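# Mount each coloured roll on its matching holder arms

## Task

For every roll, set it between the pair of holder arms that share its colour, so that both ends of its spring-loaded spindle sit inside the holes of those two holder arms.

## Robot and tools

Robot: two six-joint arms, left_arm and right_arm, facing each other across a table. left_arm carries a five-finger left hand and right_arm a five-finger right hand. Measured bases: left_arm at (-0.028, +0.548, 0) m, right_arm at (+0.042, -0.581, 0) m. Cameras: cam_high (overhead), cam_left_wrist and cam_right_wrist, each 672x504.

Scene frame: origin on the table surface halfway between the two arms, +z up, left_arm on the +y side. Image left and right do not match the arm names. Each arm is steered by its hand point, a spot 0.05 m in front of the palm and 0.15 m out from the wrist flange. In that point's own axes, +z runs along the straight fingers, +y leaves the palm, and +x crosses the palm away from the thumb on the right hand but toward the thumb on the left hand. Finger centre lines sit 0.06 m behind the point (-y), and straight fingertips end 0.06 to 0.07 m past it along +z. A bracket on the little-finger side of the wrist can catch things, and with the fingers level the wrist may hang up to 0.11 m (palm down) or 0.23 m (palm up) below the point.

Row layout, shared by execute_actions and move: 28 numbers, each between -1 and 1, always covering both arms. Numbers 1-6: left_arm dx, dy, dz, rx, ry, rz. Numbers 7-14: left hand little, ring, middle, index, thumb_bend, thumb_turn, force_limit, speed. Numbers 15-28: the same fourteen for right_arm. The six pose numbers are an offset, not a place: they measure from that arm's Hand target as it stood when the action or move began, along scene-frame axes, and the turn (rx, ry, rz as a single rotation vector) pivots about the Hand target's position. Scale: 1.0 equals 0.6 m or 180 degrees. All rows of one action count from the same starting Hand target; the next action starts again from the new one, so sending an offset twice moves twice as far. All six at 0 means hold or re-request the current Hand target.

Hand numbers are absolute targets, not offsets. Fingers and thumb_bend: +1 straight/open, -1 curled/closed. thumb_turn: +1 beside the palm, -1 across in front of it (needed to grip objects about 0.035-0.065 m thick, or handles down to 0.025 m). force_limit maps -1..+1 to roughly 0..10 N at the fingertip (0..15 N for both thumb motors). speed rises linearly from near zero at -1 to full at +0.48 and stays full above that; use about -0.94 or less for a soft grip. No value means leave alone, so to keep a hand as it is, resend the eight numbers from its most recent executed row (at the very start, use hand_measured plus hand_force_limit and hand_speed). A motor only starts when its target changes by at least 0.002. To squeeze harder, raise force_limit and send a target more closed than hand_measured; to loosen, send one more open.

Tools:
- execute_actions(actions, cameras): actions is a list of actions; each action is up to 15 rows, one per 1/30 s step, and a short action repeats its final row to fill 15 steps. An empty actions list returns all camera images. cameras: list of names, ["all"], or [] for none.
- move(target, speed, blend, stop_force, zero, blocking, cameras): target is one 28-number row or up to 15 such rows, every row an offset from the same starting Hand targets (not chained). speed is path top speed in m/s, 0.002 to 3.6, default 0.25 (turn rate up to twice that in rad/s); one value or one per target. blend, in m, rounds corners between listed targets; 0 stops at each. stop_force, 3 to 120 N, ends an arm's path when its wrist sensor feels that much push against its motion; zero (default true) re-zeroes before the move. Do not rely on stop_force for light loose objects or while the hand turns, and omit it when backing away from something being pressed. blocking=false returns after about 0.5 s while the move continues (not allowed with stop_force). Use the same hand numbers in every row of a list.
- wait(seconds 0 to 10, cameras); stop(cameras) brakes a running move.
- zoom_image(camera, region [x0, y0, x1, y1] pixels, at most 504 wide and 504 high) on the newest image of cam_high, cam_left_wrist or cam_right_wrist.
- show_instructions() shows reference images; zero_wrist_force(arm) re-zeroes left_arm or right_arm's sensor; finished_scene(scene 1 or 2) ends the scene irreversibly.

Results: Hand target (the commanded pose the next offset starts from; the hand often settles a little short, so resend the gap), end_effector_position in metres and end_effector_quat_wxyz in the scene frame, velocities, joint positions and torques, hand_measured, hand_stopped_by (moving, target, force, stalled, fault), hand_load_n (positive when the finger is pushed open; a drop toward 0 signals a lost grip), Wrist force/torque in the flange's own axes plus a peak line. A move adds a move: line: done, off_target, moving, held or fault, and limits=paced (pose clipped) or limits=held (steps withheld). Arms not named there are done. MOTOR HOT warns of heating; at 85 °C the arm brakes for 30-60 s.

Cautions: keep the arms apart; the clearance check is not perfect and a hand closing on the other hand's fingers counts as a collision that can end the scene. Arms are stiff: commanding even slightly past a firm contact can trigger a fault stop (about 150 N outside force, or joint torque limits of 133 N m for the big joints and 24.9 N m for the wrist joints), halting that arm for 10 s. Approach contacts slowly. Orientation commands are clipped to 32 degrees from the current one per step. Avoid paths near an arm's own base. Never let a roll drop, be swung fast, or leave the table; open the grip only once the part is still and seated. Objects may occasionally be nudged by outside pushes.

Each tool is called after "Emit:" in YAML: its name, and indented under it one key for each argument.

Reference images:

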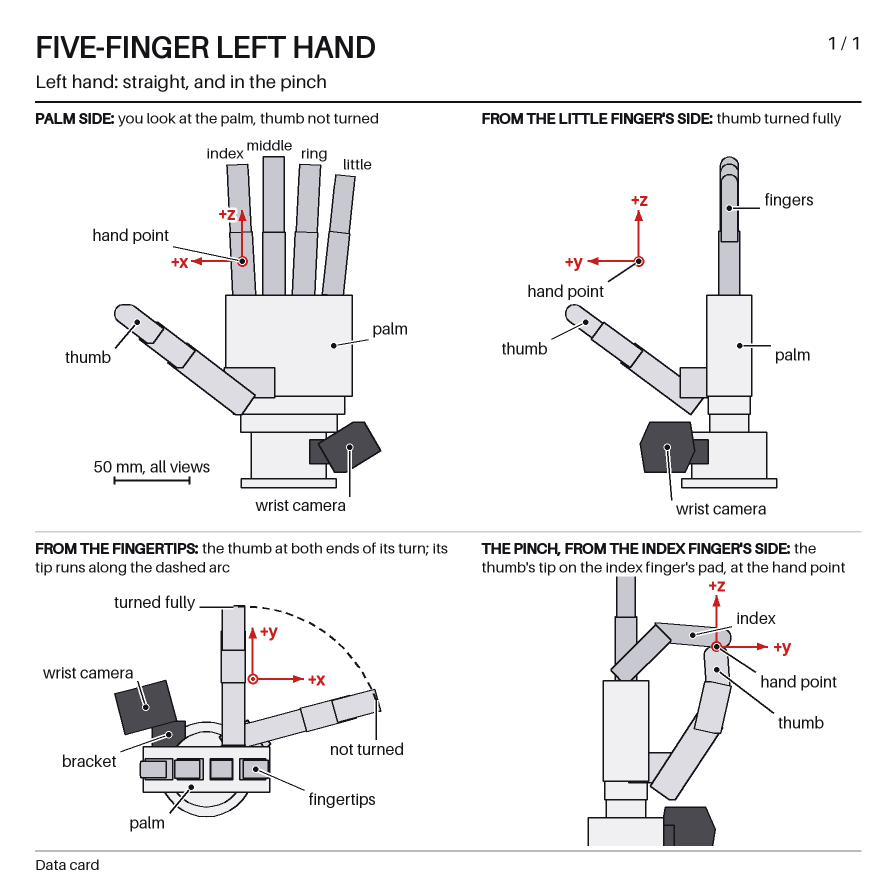

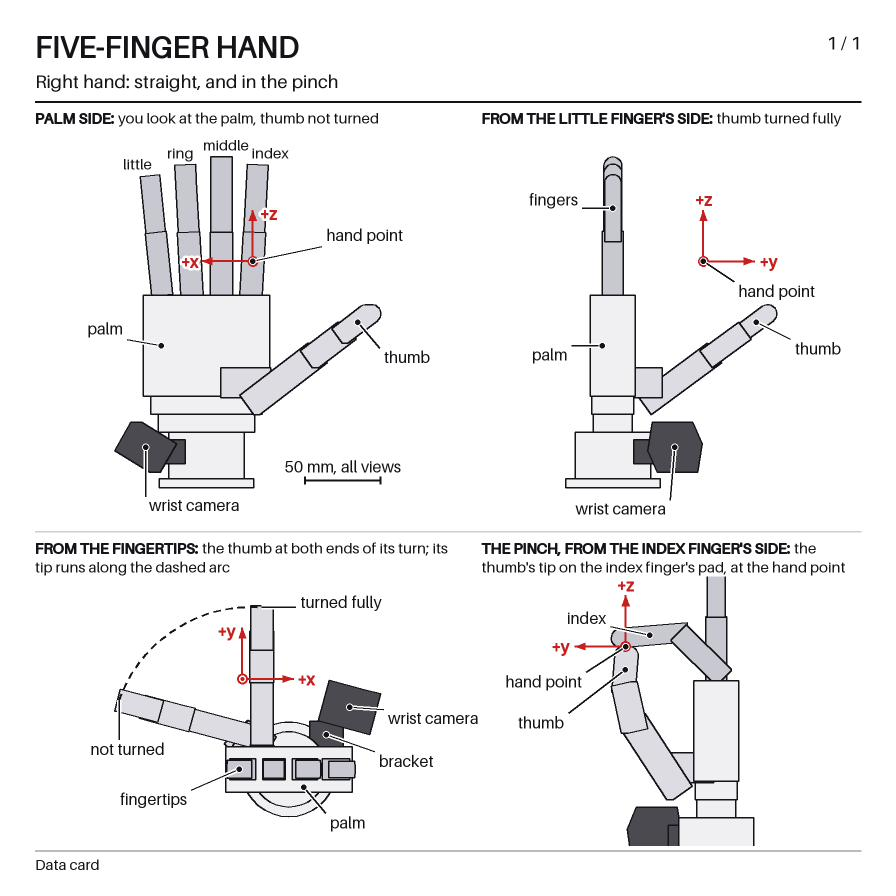

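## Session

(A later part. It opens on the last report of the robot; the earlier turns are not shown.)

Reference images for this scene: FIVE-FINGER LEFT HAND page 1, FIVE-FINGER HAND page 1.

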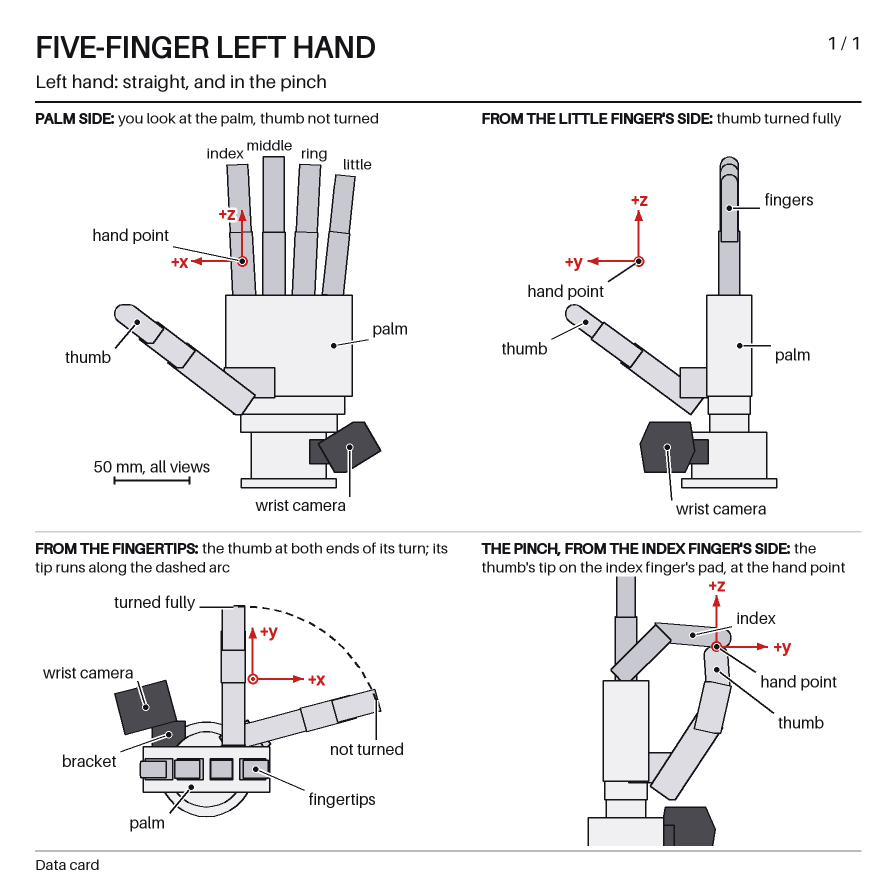

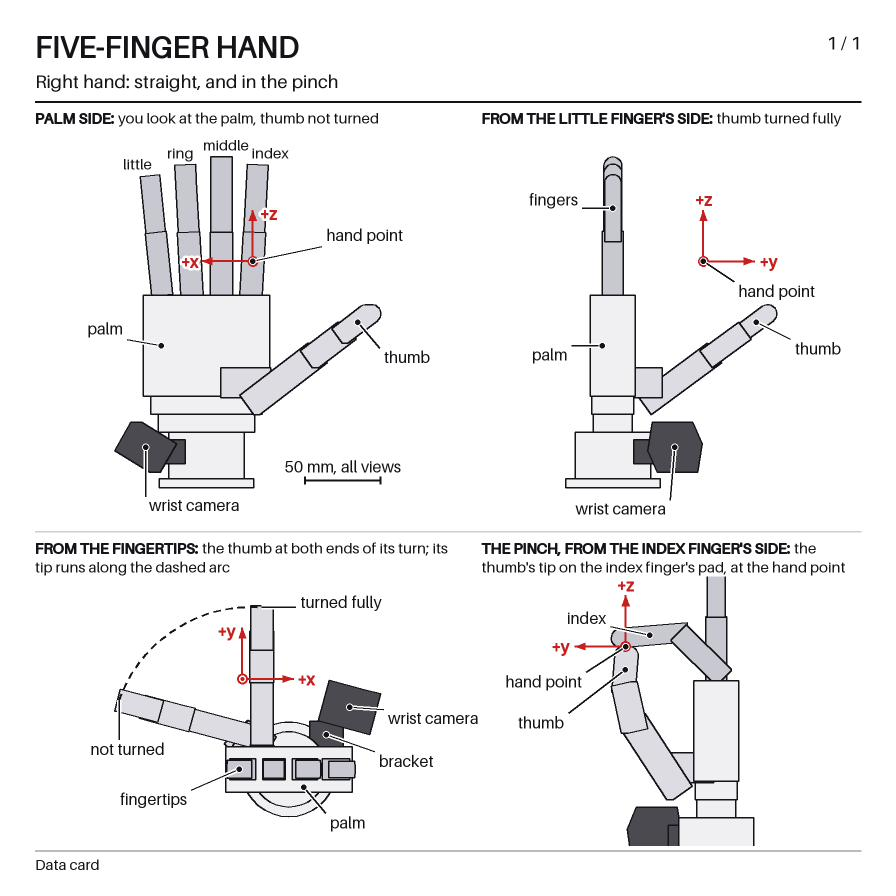

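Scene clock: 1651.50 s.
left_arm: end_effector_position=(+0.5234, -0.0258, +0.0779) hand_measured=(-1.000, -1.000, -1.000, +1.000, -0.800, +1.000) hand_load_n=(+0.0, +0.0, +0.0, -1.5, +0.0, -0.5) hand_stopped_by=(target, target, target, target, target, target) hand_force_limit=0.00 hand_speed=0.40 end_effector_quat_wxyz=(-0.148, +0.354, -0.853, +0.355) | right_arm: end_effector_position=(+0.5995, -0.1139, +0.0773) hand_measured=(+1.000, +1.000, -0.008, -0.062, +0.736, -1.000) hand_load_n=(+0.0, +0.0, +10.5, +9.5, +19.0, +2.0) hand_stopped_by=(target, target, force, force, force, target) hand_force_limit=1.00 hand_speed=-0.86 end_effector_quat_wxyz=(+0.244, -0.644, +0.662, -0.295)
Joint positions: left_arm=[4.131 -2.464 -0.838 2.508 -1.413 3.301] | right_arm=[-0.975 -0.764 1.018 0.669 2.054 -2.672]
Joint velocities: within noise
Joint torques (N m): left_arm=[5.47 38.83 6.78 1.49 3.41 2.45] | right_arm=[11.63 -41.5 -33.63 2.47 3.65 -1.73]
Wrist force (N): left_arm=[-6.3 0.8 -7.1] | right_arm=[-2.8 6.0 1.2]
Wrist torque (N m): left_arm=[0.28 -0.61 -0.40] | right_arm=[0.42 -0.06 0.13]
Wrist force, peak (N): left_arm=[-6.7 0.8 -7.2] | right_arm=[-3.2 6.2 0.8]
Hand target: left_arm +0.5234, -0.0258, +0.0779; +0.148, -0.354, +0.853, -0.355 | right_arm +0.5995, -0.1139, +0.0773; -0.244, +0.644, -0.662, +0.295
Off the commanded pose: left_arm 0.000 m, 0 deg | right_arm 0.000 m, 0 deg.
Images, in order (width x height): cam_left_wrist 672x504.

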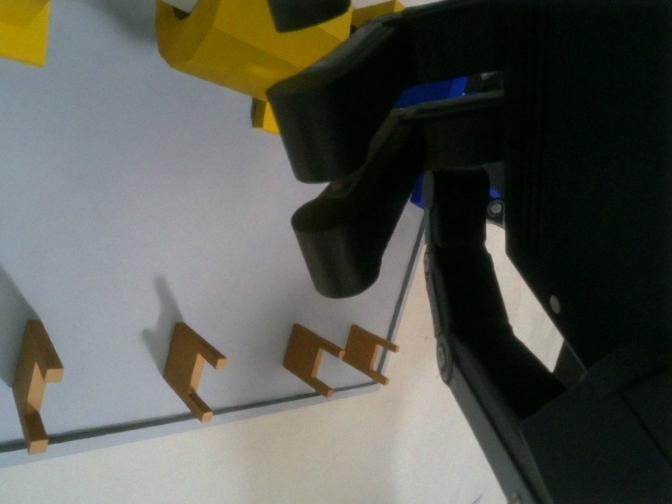

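Emit:
move:
  target: [0.0003, 0.0064, 0.0018, 0, 0, 0, -1, -1, -1, 1, -0.8, 1, 0, 0.4, 0, 0, 0, 0, 0, 0, 1, 1, -0.78, -0.72, -0.38, -1, 1.0, -0.86]
  speed: 0.01
  cameras: ["cam_high"]

Emit:
zoom_image:
  camera: "cam_high"
  region: [240, 355, 290, 395]

Scene clock: 1652.70 s.
left_arm: end_effector_position=(+0.5236, -0.0221, +0.0790) hand_measured=(-1.000, -1.000, -1.000, +1.000, -0.800, +1.000) hand_load_n=(+0.0, +0.0, +0.0, -2.5, +0.0, +0.0) hand_stopped_by=(target, target, target, target, target, target) hand_force_limit=0.00 hand_speed=0.40 end_effector_quat_wxyz=(-0.148, +0.354, -0.853, +0.355) | right_arm: end_effector_position=(+0.5995, -0.1139, +0.0773) hand_measured=(+1.000, +1.000, -0.008, -0.062, +0.736, -1.000) hand_load_n=(+0.0, +0.0, +11.0, +10.0, +19.0, +2.0) hand_stopped_by=(target, target, force, force, force, target) hand_force_limit=1.00 hand_speed=-0.86 end_effector_quat_wxyz=(+0.244, -0.644, +0.662, -0.295)
Joint positions: left_arm=[4.137 -2.455 -0.85 2.512 -1.409 3.304] | right_arm=[-0.975 -0.764 1.018 0.669 2.054 -2.672]
Joint torques (N m): left_arm=[7.47 60.13 7.74 1.65 2.72 2.49] | right_arm=[10.1 -43.11 -34.46 2.63 3.37 -1.62]
Wrist force (N): left_arm=[-4.5 1.1 -6.7] | right_arm=[-2.6 4.5 2.0]
Wrist torque (N m): left_arm=[0.26 -0.45 -0.42] | right_arm=[0.36 -0.02 0.12]
Wrist force, peak (N): left_arm=[-6.3 0.5 -7.6] | right_arm=[-2.9 6.8 2.4]
Hand target: left_arm +0.5236, -0.0220, +0.0790; +0.148, -0.354, +0.853, -0.355 | right_arm +0.5995, -0.1139, +0.0773; -0.244, +0.644, -0.662, +0.295
Off the commanded pose: left_arm 0.000 m, 0 deg | right_arm 0.000 m, 0 deg.
move: done
Images, in order (width x height): cam_high 672x504.

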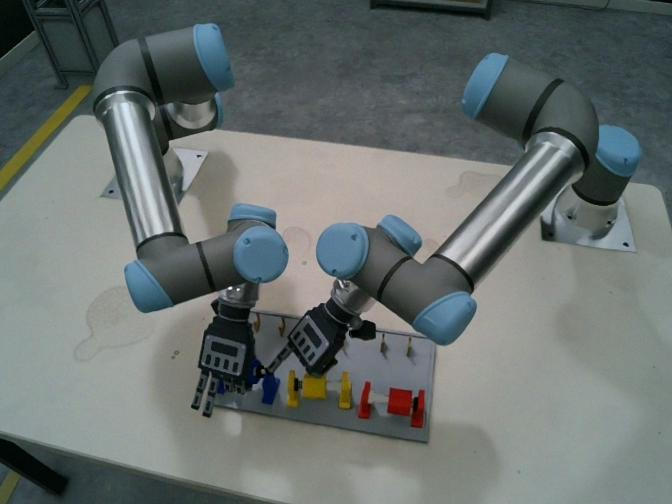

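Scaled by 10.080 from the camera's 672x504 image, which has a finer 960x720 frame.

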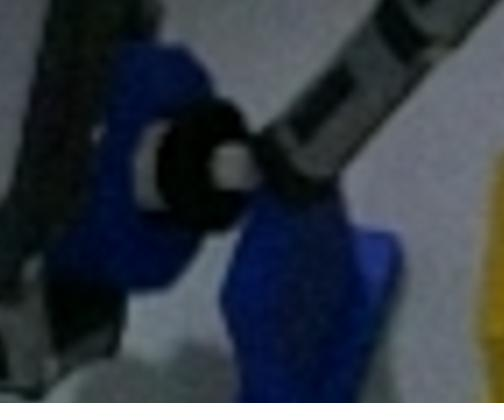

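Emit:
move:
  target: [0.0003, 0.0064, 0.0018, 0, 0, 0, -1, -1, -1, 1, -0.8, 1, 0, 0.4, 0, 0, 0, 0, 0, 0, 1, 1, -0.78, -0.72, -0.38, -1, 1.0, -0.86]
  speed: 0.01
  cameras: ["cam_high"]

Emit:
zoom_image:
  camera: "cam_high"
  region: [240, 355, 290, 395]

Scene clock: 1654.40 s.
left_arm: end_effector_position=(+0.5237, -0.0182, +0.0800) hand_measured=(-1.000, -1.000, -1.000, +1.000, -0.800, +1.000) hand_load_n=(+0.0, +0.0, +0.0, +0.0, +0.0, +0.0) hand_stopped_by=(target, target, target, target, target, target) hand_force_limit=0.00 hand_speed=0.40 end_effector_quat_wxyz=(-0.148, +0.354, -0.853, +0.355) | right_arm: end_effector_position=(+0.5995, -0.1139, +0.0773) hand_measured=(+1.000, +1.000, -0.008, -0.062, +0.736, -1.000) hand_load_n=(+0.0, +0.0, +11.0, +10.0, +18.5, +2.0) hand_stopped_by=(target, target, force, force, force, target) hand_force_limit=1.00 hand_speed=-0.86 end_effector_quat_wxyz=(+0.244, -0.644, +0.662, -0.295)
Joint positions: left_arm=[4.142 -2.447 -0.863 2.515 -1.405 3.308] | right_arm=[-0.975 -0.764 1.018 0.669 2.054 -2.672]
Joint torques (N m): left_arm=[11.06 60.98 7.86 0.9 1.22 2.5] | right_arm=[10.35 -48.76 -33.26 2.57 2.78 -1.48]
Wrist force (N): left_arm=[0.8 -0.6 -1.4] | right_arm=[-1.9 4.4 2.2]
Wrist torque (N m): left_arm=[0.01 -0.17 -0.13] | right_arm=[0.38 0.00 0.13]
Wrist force, peak (N): left_arm=[-4.6 1.3 -6.7] | right_arm=[-2.8 4.9 1.8]
Hand target: left_arm +0.5238, -0.0182, +0.0801; +0.148, -0.354, +0.853, -0.355 | right_arm +0.5995, -0.1139, +0.0773; -0.244, +0.644, -0.662, +0.295
Off the commanded pose: left_arm 0.000 m, 0 deg | right_arm 0.000 m, 0 deg.
move: done
Images, in order (width x height): cam_high 672x504.

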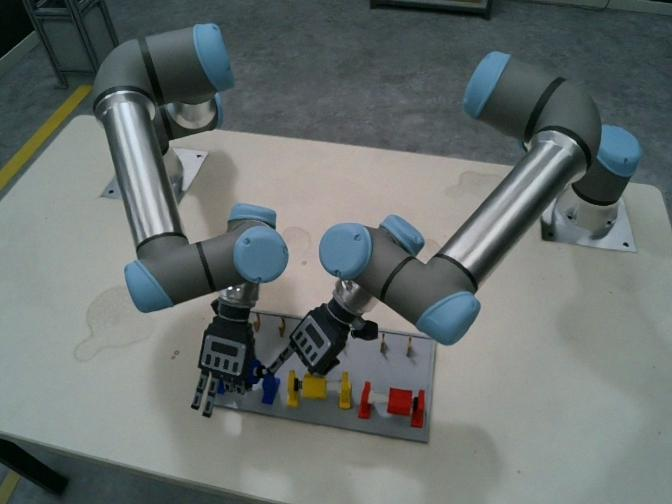

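Scaled by 10.080 from the camera's 672x504 image, which has a finer 960x720 frame.

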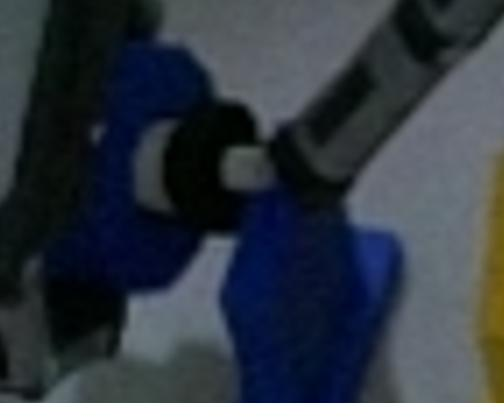

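Emit:
move:
  target:
    - [0, 0.0083, 0.02, 0, 0, 0, -1, -1, -1, 1, -0.8, 1, 0, 0.4, 0, 0, 0, 0, 0, 0, 1, 1, -0.78, -0.72, -0.38, -1, 1.0, -0.86]
    - [0.0003, -0.0147, 0.0367, 0, 0, 0, -1, -1, -1, 1, -0.8, 1, 0, 0.4, 0, 0, 0, 0, 0, 0, 1, 1, -0.78, -0.72, -0.38, -1, 1.0, -0.86]
  speed: 0.03
  cameras: ["cam_high"]

Emit:
zoom_image:
  camera: "cam_high"
  region: [240, 355, 290, 395]

Scene clock: 1657.73 s.
left_arm: end_effector_position=(+0.5239, -0.0269, +0.1021) hand_measured=(-1.000, -1.000, -1.000, +1.000, -0.800, +1.000) hand_load_n=(+0.0, +0.0, +0.0, +0.0, +0.0, +0.0) hand_stopped_by=(target, target, target, target, target, target) hand_force_limit=0.00 hand_speed=0.40 end_effector_quat_wxyz=(-0.148, +0.354, -0.853, +0.355) | right_arm: end_effector_position=(+0.5995, -0.1139, +0.0773) hand_measured=(+1.000, +1.000, -0.008, -0.062, +0.736, -1.000) hand_load_n=(+0.0, +0.0, +11.0, +10.0, +19.0, +2.0) hand_stopped_by=(target, target, force, force, force, target) hand_force_limit=1.00 hand_speed=-0.86 end_effector_quat_wxyz=(+0.244, -0.644, +0.662, -0.295)
Joint positions: left_arm=[4.13 -2.457 -0.788 2.451 -1.413 3.3] | right_arm=[-0.975 -0.764 1.018 0.669 2.054 -2.672]
Joint torques (N m): left_arm=[-11.09 39.9 34.94 -2.79 -1.29 -2.66] | right_arm=[10.74 -52.8 -26.73 2.48 1.02 -1]
Wrist force (N): left_arm=[0.8 -0.4 -1.3] | right_arm=[-1.8 4.1 2.0]
Wrist torque (N m): left_arm=[0.01 -0.19 0.06] | right_arm=[0.35 -0.01 0.12]
Wrist force, peak (N): left_arm=[0.6 -0.5 -1.7] | right_arm=[-2.1 4.1 2.7]
Hand target: left_arm +0.5239, -0.0270, +0.1021; +0.148, -0.354, +0.853, -0.355 | right_arm +0.5995, -0.1139, +0.0773; -0.244, +0.644, -0.662, +0.295
Off the commanded pose: left_arm 0.000 m, 0 deg | right_arm 0.000 m, 0 deg.
move: done
Images, in order (width x height): cam_high 672x504.

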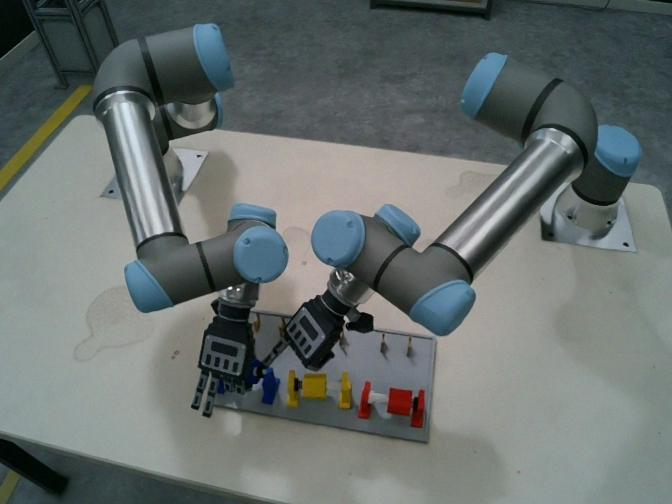

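Scaled by 10.080 from the camera's 672x504 image, which has a finer 960x720 frame.

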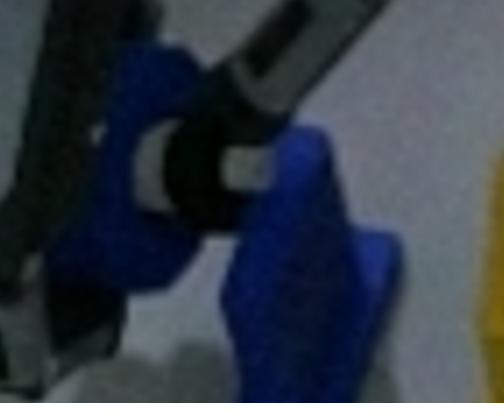

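Emit:
move:
  target: [0, 0, -0.025, 0, 0, 0, -1, -1, -1, 1, -0.8, 1, 0, 0.4, 0, 0, 0, 0, 0, 0, 1, 1, -0.78, -0.72, -0.38, -1, 1.0, -0.86]
  speed: 0.006
  stop_force: 3
  cameras: ["cam_high"]

Emit:
zoom_image:
  camera: "cam_high"
  region: [240, 355, 290, 395]

Scene clock: 1661.40 s.
left_arm: end_effector_position=(+0.5239, -0.0270, +0.0871) hand_measured=(-1.000, -1.000, -1.000, +1.000, -0.800, +1.000) hand_load_n=(+0.0, +0.5, +0.0, +0.0, +0.0, +0.0) hand_stopped_by=(target, target, target, target, target, target) hand_force_limit=0.00 hand_speed=0.40 end_effector_quat_wxyz=(-0.148, +0.354, -0.853, +0.355) | right_arm: end_effector_position=(+0.5995, -0.1139, +0.0773) hand_measured=(+1.000, +1.000, -0.008, -0.062, +0.736, -1.000) hand_load_n=(+0.0, +0.0, +10.5, +10.0, +19.0, +2.0) hand_stopped_by=(target, target, force, force, force, target) hand_force_limit=1.00 hand_speed=-0.86 end_effector_quat_wxyz=(+0.244, -0.644, +0.662, -0.295)
Joint positions: left_arm=[4.13 -2.463 -0.815 2.485 -1.413 3.3] | right_arm=[-0.975 -0.764 1.018 0.669 2.054 -2.672]
Joint torques (N m): left_arm=[-12.37 39.98 7.58 0.97 -1.16 -1.58] | right_arm=[10.39 -52.94 -22.45 2.46 -0.53 -0.59]
Wrist force (N): left_arm=[0.7 -0.5 -1.5] | right_arm=[-1.6 4.2 2.4]
Wrist torque (N m): left_arm=[0.00 -0.18 0.05] | right_arm=[0.34 -0.06 0.14]
Wrist force, peak (N): left_arm=[0.8 -0.6 -1.7] | right_arm=[-2.0 4.4 2.2]
Hand target: left_arm +0.5239, -0.0270, +0.0871; +0.148, -0.354, +0.853, -0.355 | right_arm +0.5995, -0.1139, +0.0773; -0.244, +0.644, -0.662, +0.295
Off the commanded pose: left_arm 0.000 m, 0 deg | right_arm 0.000 m, 0 deg.
move: done
Images, in order (width x height): cam_high 672x504.

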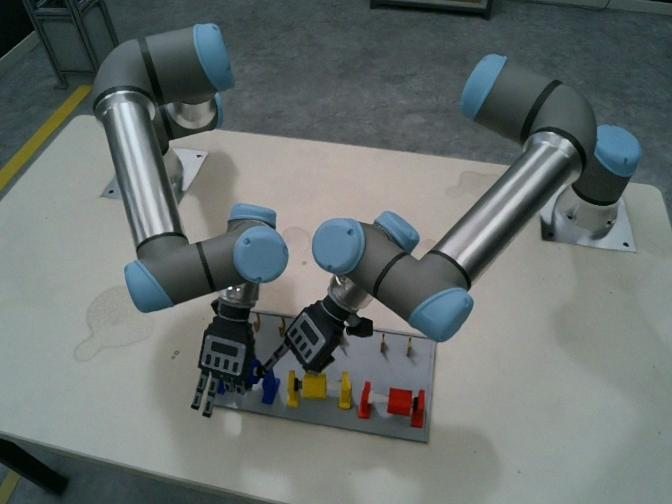

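Scaled by 10.080 from the camera's 672x504 image, which has a finer 960x720 frame.

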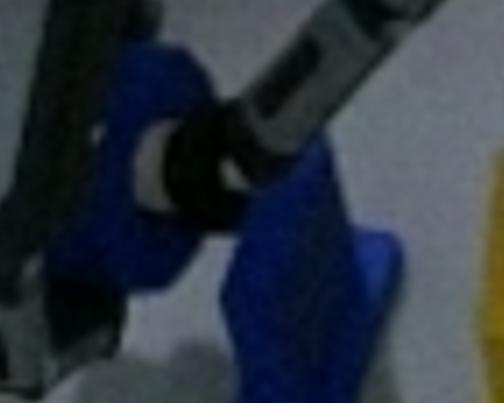

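Emit:
move:
  target: [0, 0, -0.01, 0, 0, 0, -1, -1, -1, 1, -0.8, 1, 0, 0.4, 0, 0, 0, 0, 0, 0, 1, 1, -0.78, -0.72, -0.38, -1, 1.0, -0.86]
  speed: 0.005
  stop_force: 3
  cameras: ["cam_high"]

Emit:
zoom_image:
  camera: "cam_high"
  region: [240, 355, 290, 395]

Scene clock: 1663.30 s.
left_arm: end_effector_position=(+0.5239, -0.0270, +0.0862) hand_measured=(-1.000, -1.000, -1.000, +1.000, -0.800, +1.000) hand_load_n=(+0.0, +0.0, +0.0, +0.5, +0.0, +0.0) hand_stopped_by=(target, target, target, target, target, target) hand_force_limit=0.00 hand_speed=0.40 end_effector_quat_wxyz=(-0.148, +0.354, -0.853, +0.355) | right_arm: end_effector_position=(+0.5995, -0.1139, +0.0773) hand_measured=(+1.000, +1.000, -0.008, -0.062, +0.736, -1.000) hand_load_n=(+0.0, +0.0, +11.0, +10.0, +19.0, +2.0) hand_stopped_by=(target, target, force, force, force, target) hand_force_limit=1.00 hand_speed=-0.86 end_effector_quat_wxyz=(+0.244, -0.644, +0.662, -0.295)
Joint positions: left_arm=[4.13 -2.464 -0.816 2.487 -1.413 3.3] | right_arm=[-0.975 -0.764 1.018 0.669 2.054 -2.672]
Joint torques (N m): left_arm=[-11.25 59.64 32.5 -2.62 -1.05 -1.38] | right_arm=[10.06 -53.23 -20.84 2.6 -0.85 -0.04]
Wrist force (N): left_arm=[0.3 -2.4 -4.0] | right_arm=[-2.0 5.4 3.1]
Wrist torque (N m): left_arm=[0.24 -0.16 0.02] | right_arm=[0.42 -0.01 0.14]
Wrist force, peak (N): left_arm=[0.6 -3.2 -4.8] | right_arm=[-2.2 5.8 3.3]
Hand target: left_arm +0.5239, -0.0270, +0.0862; +0.148, -0.354, +0.853, -0.355 (not the last commanded pose) | right_arm +0.5995, -0.1139, +0.0773; -0.244, +0.644, -0.662, +0.295
Off the commanded pose: left_arm 0.005 m, 0 deg | right_arm 0.000 m, 0 deg.
move: contact (left_arm)
Images, in order (width x height): cam_high 672x504.

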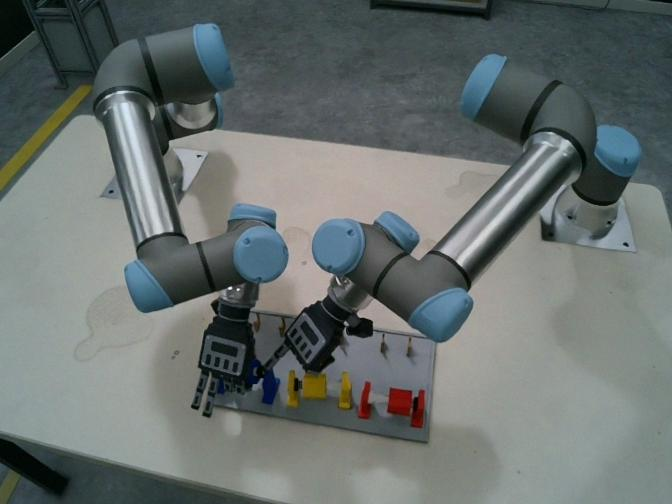

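Scaled by 10.080 from the camera's 672x504 image, which has a finer 960x720 frame.

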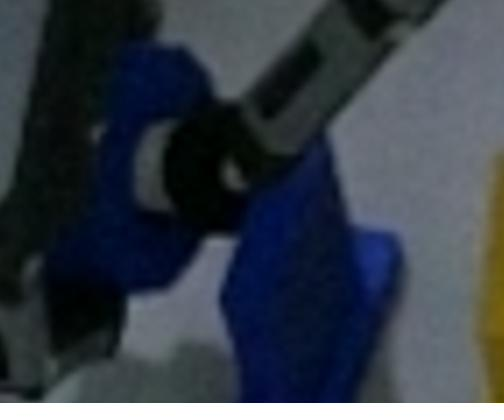

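Emit:
move:
  target: [-0.0003, -0.0103, -0.0032, 0, 0, 0, -1, -1, -1, 1, -0.8, 1, 0, 0.4, 0, 0, 0, 0, 0, 0, 1, 1, -0.78, -0.72, -0.38, -1, 1.0, -0.86]
  speed: 0.01
  cameras: ["cam_high", "cam_right_wrist"]

Emit:
zoom_image:
  camera: "cam_high"
  region: [240, 355, 290, 395]

Emit:
zoom_image:
  camera: "cam_right_wrist"
  region: [400, 0, 600, 150]

Scene clock: 1664.50 s.
left_arm: end_effector_position=(+0.5238, -0.0331, +0.0843) hand_measured=(-1.000, -1.000, -1.000, +1.000, -0.800, +1.000) hand_load_n=(+0.0, +0.0, +0.0, +0.0, +0.0, +0.0) hand_stopped_by=(target, target, target, target, target, target) hand_force_limit=0.00 hand_speed=0.40 end_effector_quat_wxyz=(-0.148, +0.354, -0.853, +0.355) | right_arm: end_effector_position=(+0.5995, -0.1139, +0.0773) hand_measured=(+1.000, +1.000, -0.008, -0.062, +0.736, -1.000) hand_load_n=(+0.0, -0.5, +11.5, +10.5, +19.0, +1.5) hand_stopped_by=(target, target, force, force, force, target) hand_force_limit=1.00 hand_speed=-0.86 end_effector_quat_wxyz=(+0.244, -0.644, +0.662, -0.295)
Joint positions: left_arm=[4.122 -2.478 -0.795 2.48 -1.419 3.294] | right_arm=[-0.975 -0.764 1.018 0.669 2.054 -2.672]
Joint torques (N m): left_arm=[-17.13 35.77 31.08 -2.79 0.05 -2.56] | right_arm=[10.08 -52.68 -18.24 2.92 -0.82 -0.02]
Wrist force (N): left_arm=[-5.2 -1.9 -9.6] | right_arm=[-2.8 8.6 5.7]
Wrist torque (N m): left_arm=[0.58 -0.50 -0.31] | right_arm=[0.57 -0.07 0.14]
Wrist force, peak (N): left_arm=[-5.2 -1.9 -9.6] | right_arm=[-2.7 8.8 5.9]
Hand target: left_arm +0.5238, -0.0332, +0.0843; +0.148, -0.354, +0.853, -0.355 | right_arm +0.5995, -0.1139, +0.0773; -0.244, +0.644, -0.662, +0.295
Off the commanded pose: left_arm 0.000 m, 0 deg | right_arm 0.000 m, 0 deg.
move: done
Images, in order (width x height): cam_high 672x504, cam_right_wrist 672x504.

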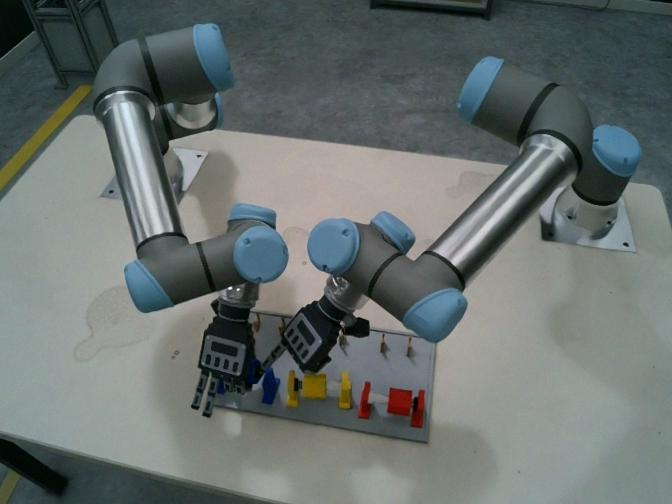

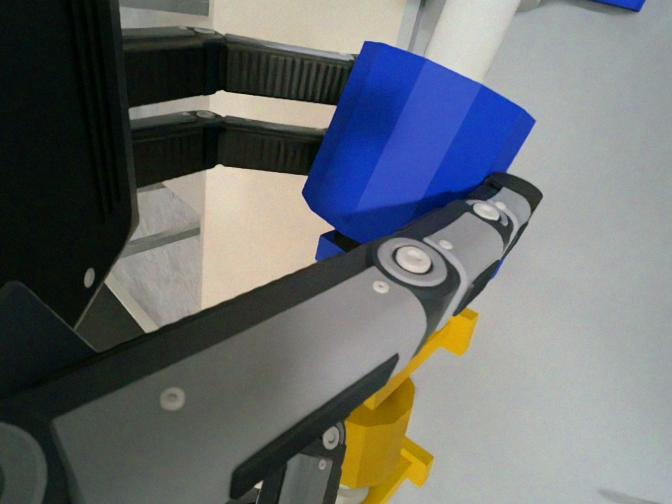

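Scaled by 10.080 from the camera's 672x504 image, which has a finer 960x720 frame.

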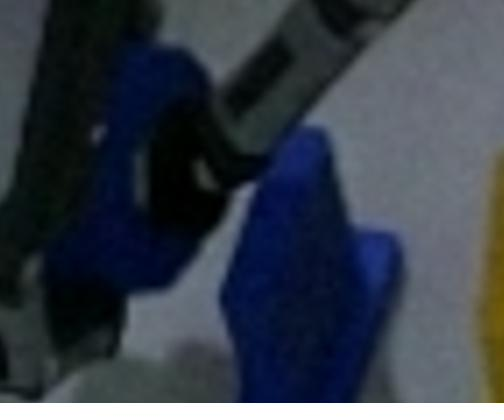

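Scaled by 2.520 from the camera's 672x504 image, which has a finer 960x720 frame.

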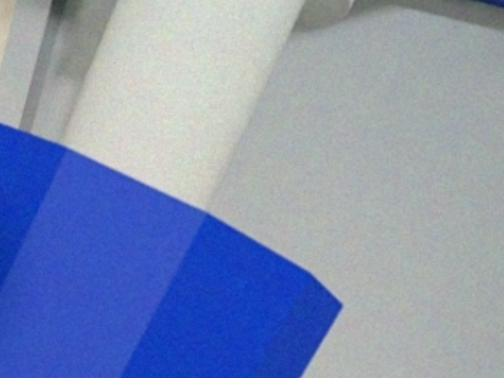

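Emit:
move:
  target: [0, 0.0005, -0.0083, 0, 0, 0, -1, -1, -1, 1, -0.8, 1, 0, 0.4, 0, 0.0007, -0.006, -0.0172, 0.0009, 0, 1, 1, -0.78, -0.72, -0.38, -1, 1.0, -0.86]
  speed: 0.006
  cameras: ["cam_high", "cam_right_wrist"]

Emit:
zoom_image:
  camera: "cam_high"
  region: [240, 355, 290, 395]

Emit:
zoom_image:
  camera: "cam_right_wrist"
  region: [400, 0, 600, 150]

Scene clock: 1669.67 s.
left_arm: end_effector_position=(+0.5238, -0.0329, +0.0793) hand_measured=(-1.000, -1.000, -1.000, +1.000, -0.800, +1.000) hand_load_n=(+0.0, +0.0, +0.0, +0.5, +0.0, +0.0) hand_stopped_by=(target, target, target, target, target, target) hand_force_limit=0.00 hand_speed=0.40 end_effector_quat_wxyz=(-0.148, +0.354, -0.853, +0.355) | right_arm: end_effector_position=(+0.5995, -0.1135, +0.0737) hand_measured=(+1.000, +1.000, -0.008, -0.062, +0.736, -1.000) hand_load_n=(+0.0, +0.0, +11.0, +10.5, +19.5, +2.5) hand_stopped_by=(target, target, force, force, force, target) hand_force_limit=1.00 hand_speed=-0.86 end_effector_quat_wxyz=(+0.226, -0.650, +0.654, -0.312)
Joint positions: left_arm=[4.123 -2.479 -0.805 2.492 -1.419 3.294] | right_arm=[-0.959 -0.73 0.969 0.71 2.097 -2.686]
Joint torques (N m): left_arm=[4.94 34.97 4.66 1.18 3.18 2.69] | right_arm=[10.2 -46.75 -38.99 3.28 4.24 -1.63]
Wrist force (N): left_arm=[-6.7 -2.1 -11.7] | right_arm=[-5.3 10.1 6.8]
Wrist torque (N m): left_arm=[0.71 -0.61 -0.41] | right_arm=[0.63 -0.09 0.20]
Wrist force, peak (N): left_arm=[-6.8 -2.2 -11.7] | right_arm=[-5.2 10.2 6.7]
Hand target: left_arm +0.5238, -0.0329, +0.0793; +0.148, -0.354, +0.853, -0.355 | right_arm +0.5995, -0.1135, +0.0737; -0.226, +0.650, -0.654, +0.312
Off the commanded pose: left_arm 0.000 m, 0 deg | right_arm 0.000 m, 0 deg.
move: done
Images, in order (width x height): cam_high 672x504, cam_right_wrist 672x504.

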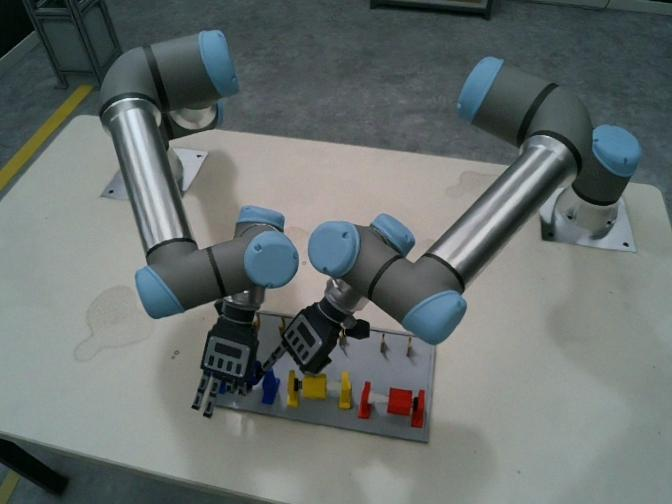

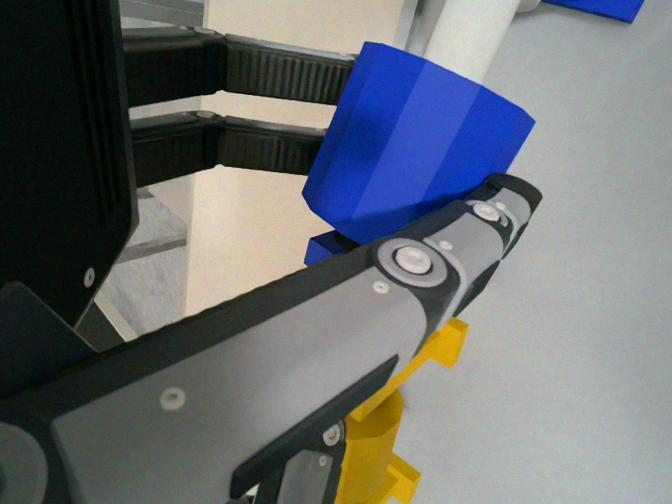

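Scaled by 10.080 from the camera's 672x504 image, which has a finer 960x720 frame.

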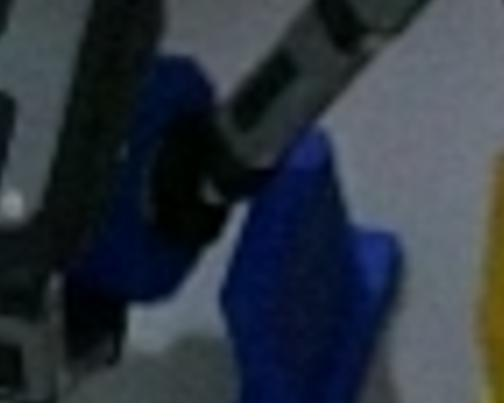

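Scaled by 2.520 from the camera's 672x504 image, which has a finer 960x720 frame.

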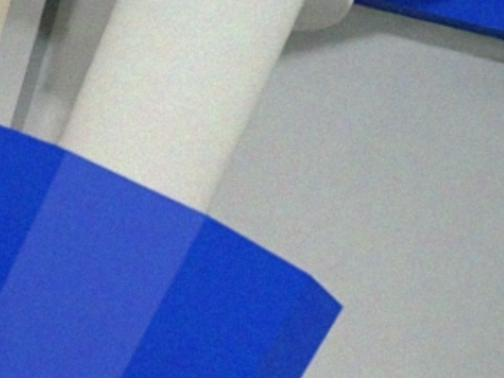

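Emit:
move:
  target: [0, 0.0083, 0.0033, 0, 0, 0, -1, -1, -1, 1, -0.8, 1, 0, 0.4, 0, 0, 0, 0, 0, 0, 1, 1, -0.78, -0.72, -0.38, -1, 1.0, -0.86]
  speed: 0.01
  cameras: ["cam_high", "cam_right_wrist"]

Emit:
zoom_image:
  camera: "cam_high"
  region: [240, 355, 290, 395]

Emit:
zoom_image:
  camera: "cam_right_wrist"
  region: [400, 0, 600, 150]

Scene clock: 1670.83 s.
left_arm: end_effector_position=(+0.5238, -0.0280, +0.0812) hand_measured=(-1.000, -1.000, -1.000, +1.000, -0.800, +1.000) hand_load_n=(+0.0, +0.0, +0.0, +0.0, +0.0, +0.0) hand_stopped_by=(target, target, target, target, target, target) hand_force_limit=0.00 hand_speed=0.40 end_effector_quat_wxyz=(-0.148, +0.354, -0.853, +0.355) | right_arm: end_effector_position=(+0.5995, -0.1135, +0.0737) hand_measured=(+1.000, +1.000, -0.008, -0.062, +0.736, -1.000) hand_load_n=(+0.0, +0.0, +10.5, +10.5, +19.0, +2.5) hand_stopped_by=(target, target, force, force, force, target) hand_force_limit=1.00 hand_speed=-0.86 end_effector_quat_wxyz=(+0.226, -0.650, +0.654, -0.312)
Joint positions: left_arm=[4.129 -2.468 -0.822 2.496 -1.414 3.299] | right_arm=[-0.959 -0.73 0.968 0.711 2.097 -2.686]
Joint torques (N m): left_arm=[11.82 61.98 7.63 0.98 1.26 2.53] | right_arm=[10.68 -48.87 -32 2.61 2.93 -1.75]
Wrist force (N): left_arm=[0.7 -0.5 -1.4] | right_arm=[-3.6 6.0 2.8]
Wrist torque (N m): left_arm=[0.01 -0.19 -0.11] | right_arm=[0.43 -0.07 0.18]
Wrist force, peak (N): left_arm=[-6.9 -2.2 -11.9] | right_arm=[-5.4 11.1 7.1]
Hand target: left_arm +0.5238, -0.0279, +0.0813; +0.148, -0.354, +0.853, -0.355 | right_arm +0.5995, -0.1135, +0.0737; -0.226, +0.650, -0.654, +0.312
Off the commanded pose: left_arm 0.000 m, 0 deg | right_arm 0.000 m, 0 deg.
move: done
Images, in order (width x height): cam_high 672x504, cam_right_wrist 672x504.

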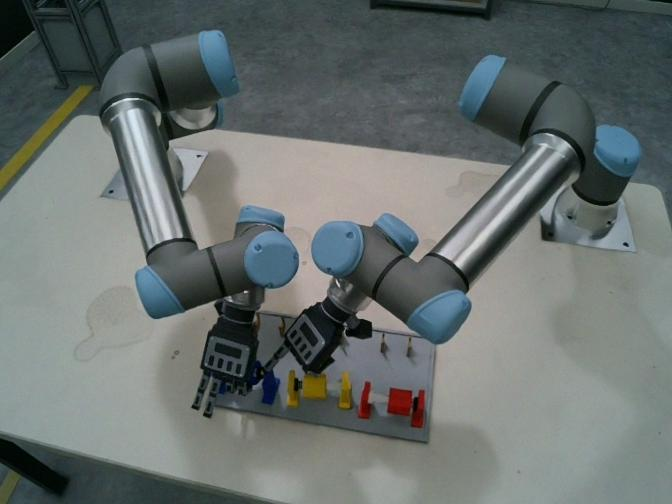

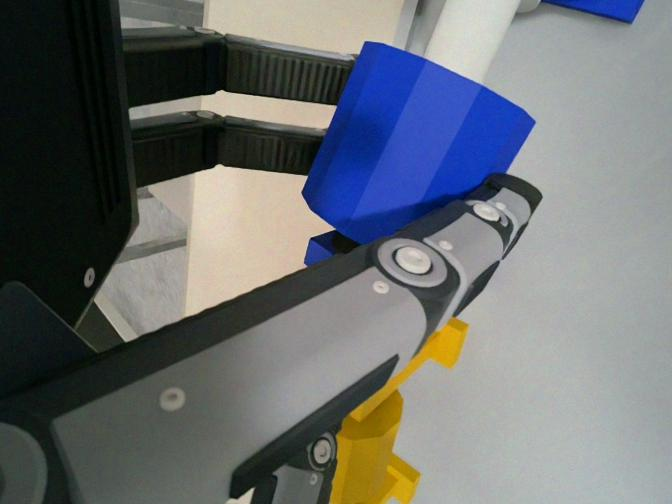

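Scaled by 10.080 from the camera's 672x504 image, which has a finer 960x720 frame.

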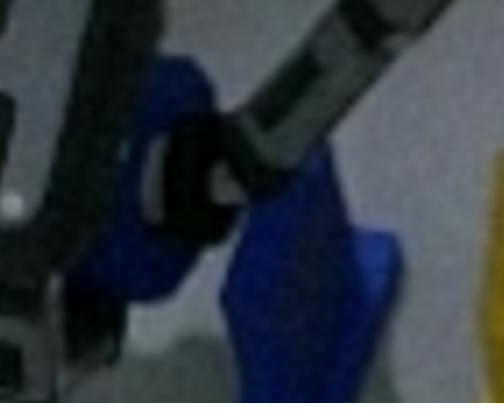

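Scaled by 2.520 from the camera's 672x504 image, which has a finer 960x720 frame.

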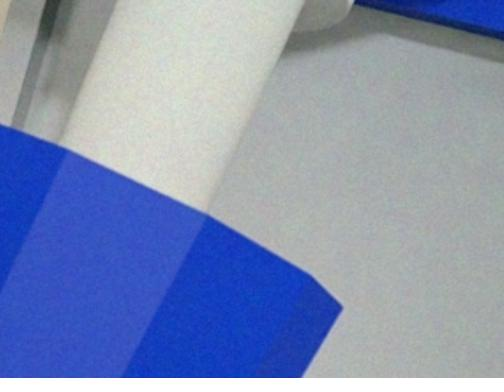

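Emit:
move:
  target: [0, 0.03, 0.015, 0, 0, 0, -1, -1, -1, 1, -0.8, 1, 0, 0.4, 0, 0, 0, 0, 0, 0, 1, 1, -0.78, -0.72, -0.38, -1, 1.0, -0.86]
  speed: 0.05
  cameras: ["cam_high"]

Emit:
zoom_image:
  camera: "cam_high"
  region: [240, 355, 290, 395]

Scene clock: 1672.07 s.
left_arm: end_effector_position=(+0.5238, -0.0100, +0.0902) hand_measured=(-1.000, -1.000, -1.000, +1.000, -0.800, +1.000) hand_load_n=(+0.0, +0.0, +0.0, +0.0, +0.0, +0.0) hand_stopped_by=(target, target, target, target, target, target) hand_force_limit=0.00 hand_speed=0.40 end_effector_quat_wxyz=(-0.148, +0.354, -0.853, +0.355) | right_arm: end_effector_position=(+0.5995, -0.1135, +0.0737) hand_measured=(+1.000, +1.000, -0.008, -0.062, +0.736, -1.000) hand_load_n=(+0.0, +0.0, +10.5, +10.0, +19.0, +2.5) hand_stopped_by=(target, target, force, force, force, target) hand_force_limit=1.00 hand_speed=-0.86 end_effector_quat_wxyz=(+0.226, -0.650, +0.654, -0.312)
Joint positions: left_arm=[4.153 -2.425 -0.878 2.507 -1.398 3.316] | right_arm=[-0.959 -0.73 0.968 0.711 2.097 -2.686]
Joint torques (N m): left_arm=[12.4 60.66 8.25 1.06 1.43 2.41] | right_arm=[9.32 -51.96 -25.33 1.28 0.03 -1.44]
Wrist force (N): left_arm=[0.7 -0.6 -1.4] | right_arm=[-4.1 6.0 2.8]
Wrist torque (N m): left_arm=[0.01 -0.15 -0.13] | right_arm=[0.44 0.00 0.15]
Wrist force, peak (N): left_arm=[0.6 -0.6 -1.8] | right_arm=[-3.7 6.4 2.9]
Hand target: left_arm +0.5238, -0.0099, +0.0903; +0.148, -0.354, +0.853, -0.355 | right_arm +0.5995, -0.1135, +0.0737; -0.226, +0.650, -0.654, +0.312
Off the commanded pose: left_arm 0.000 m, 0 deg | right_arm 0.000 m, 0 deg.
move: done
Images, in order (width x height): cam_high 672x504.

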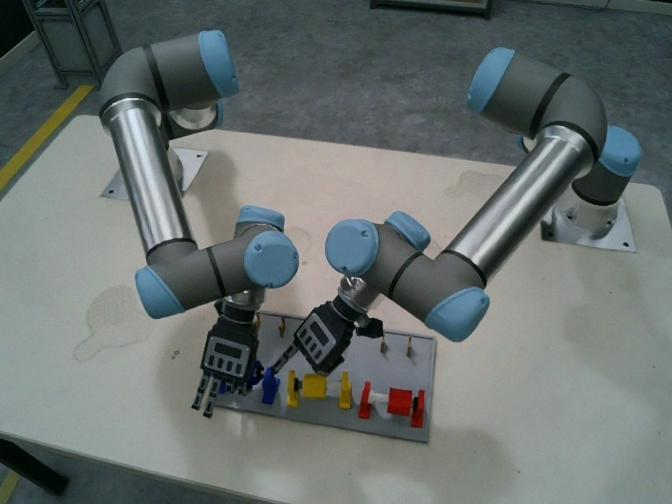

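Scaled by 10.080 from the camera's 672x504 image, which has a finer 960x720 frame.

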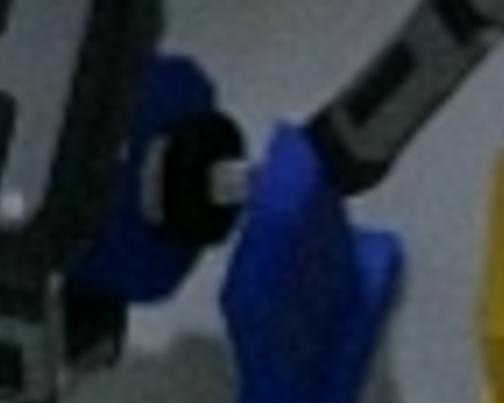

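Emit:
move:
  target: [0, 0, 0, 0, 0, 0, -1, -1, -1, 1, -0.8, 1, 0, 0.4, 0, 0.0002, -0.0128, -0.0361, 0.0019, 0, 1, 1, -0.78, -0.72, -0.38, -1, 1.0, -0.86]
  speed: 0.008
  cameras: ["cam_high", "cam_right_wrist"]

Emit:
zoom_image:
  camera: "cam_high"
  region: [240, 355, 290, 395]

Emit:
zoom_image:
  camera: "cam_right_wrist"
  region: [400, 0, 600, 150]

Scene clock: 1680.33 s.
left_arm: end_effector_position=(+0.5238, -0.0099, +0.0903) hand_measured=(-1.000, -1.000, -1.000, +1.000, -0.800, +1.000) hand_load_n=(+0.0, +0.0, +0.0, +0.0, +0.0, +0.0) hand_stopped_by=(target, target, target, target, target, target) hand_force_limit=0.00 hand_speed=0.40 end_effector_quat_wxyz=(-0.148, +0.354, -0.853, +0.355) | right_arm: end_effector_position=(+0.5995, -0.1134, +0.0660) hand_measured=(+1.000, +1.000, -0.008, -0.062, +0.736, -1.000) hand_load_n=(+0.0, +0.0, +11.0, +9.0, +19.0, +0.5) hand_stopped_by=(target, target, force, force, force, target) hand_force_limit=1.00 hand_speed=-0.86 end_effector_quat_wxyz=(+0.187, -0.663, +0.636, -0.347)
Joint positions: left_arm=[4.153 -2.425 -0.878 2.507 -1.397 3.316] | right_arm=[-0.928 -0.654 0.861 0.799 2.187 -2.714]
Joint torques (N m): left_arm=[11.71 60.64 6.51 0.94 1.18 2.42] | right_arm=[12.64 -40.39 -33 2.43 2.57 -1.59]
Wrist force (N): left_arm=[0.6 -0.4 -1.4] | right_arm=[0.3 -1.2 -2.5]
Wrist torque (N m): left_arm=[0.05 -0.13 -0.15] | right_arm=[0.08 0.04 0.04]
Wrist force, peak (N): left_arm=[0.8 -0.6 -1.7] | right_arm=[-4.2 6.0 3.1]
Hand target: left_arm +0.5238, -0.0099, +0.0903; +0.148, -0.354, +0.853, -0.355 | right_arm +0.5995, -0.1134, +0.0660; -0.187, +0.663, -0.636, +0.347
Off the commanded pose: left_arm 0.000 m, 0 deg | right_arm 0.000 m, 0 deg.
move: done
Images, in order (width x height): cam_high 672x504, cam_right_wrist 672x504.

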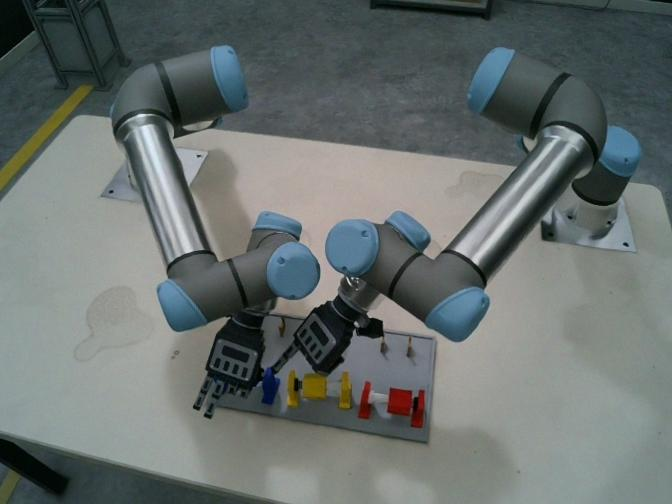

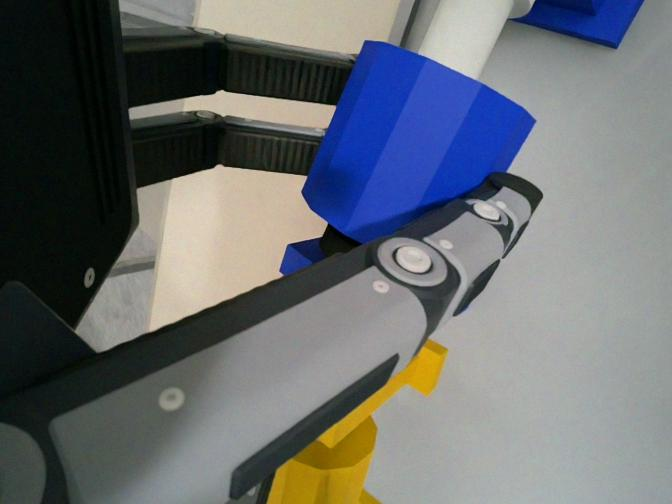

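Scaled by 10.080 from the camera's 672x504 image, which has a finer 960x720 frame.

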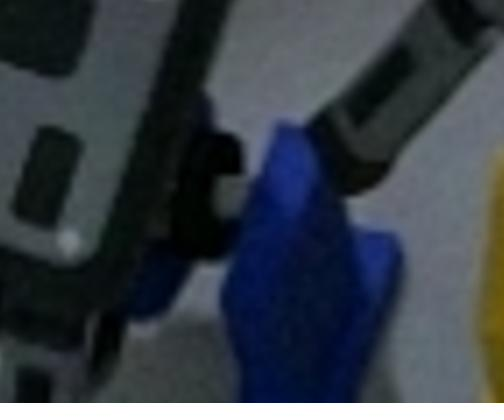

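Scaled by 2.520 from the camera's 672x504 image, which has a finer 960x720 frame.

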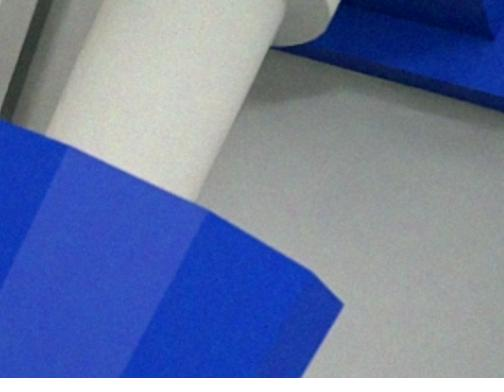

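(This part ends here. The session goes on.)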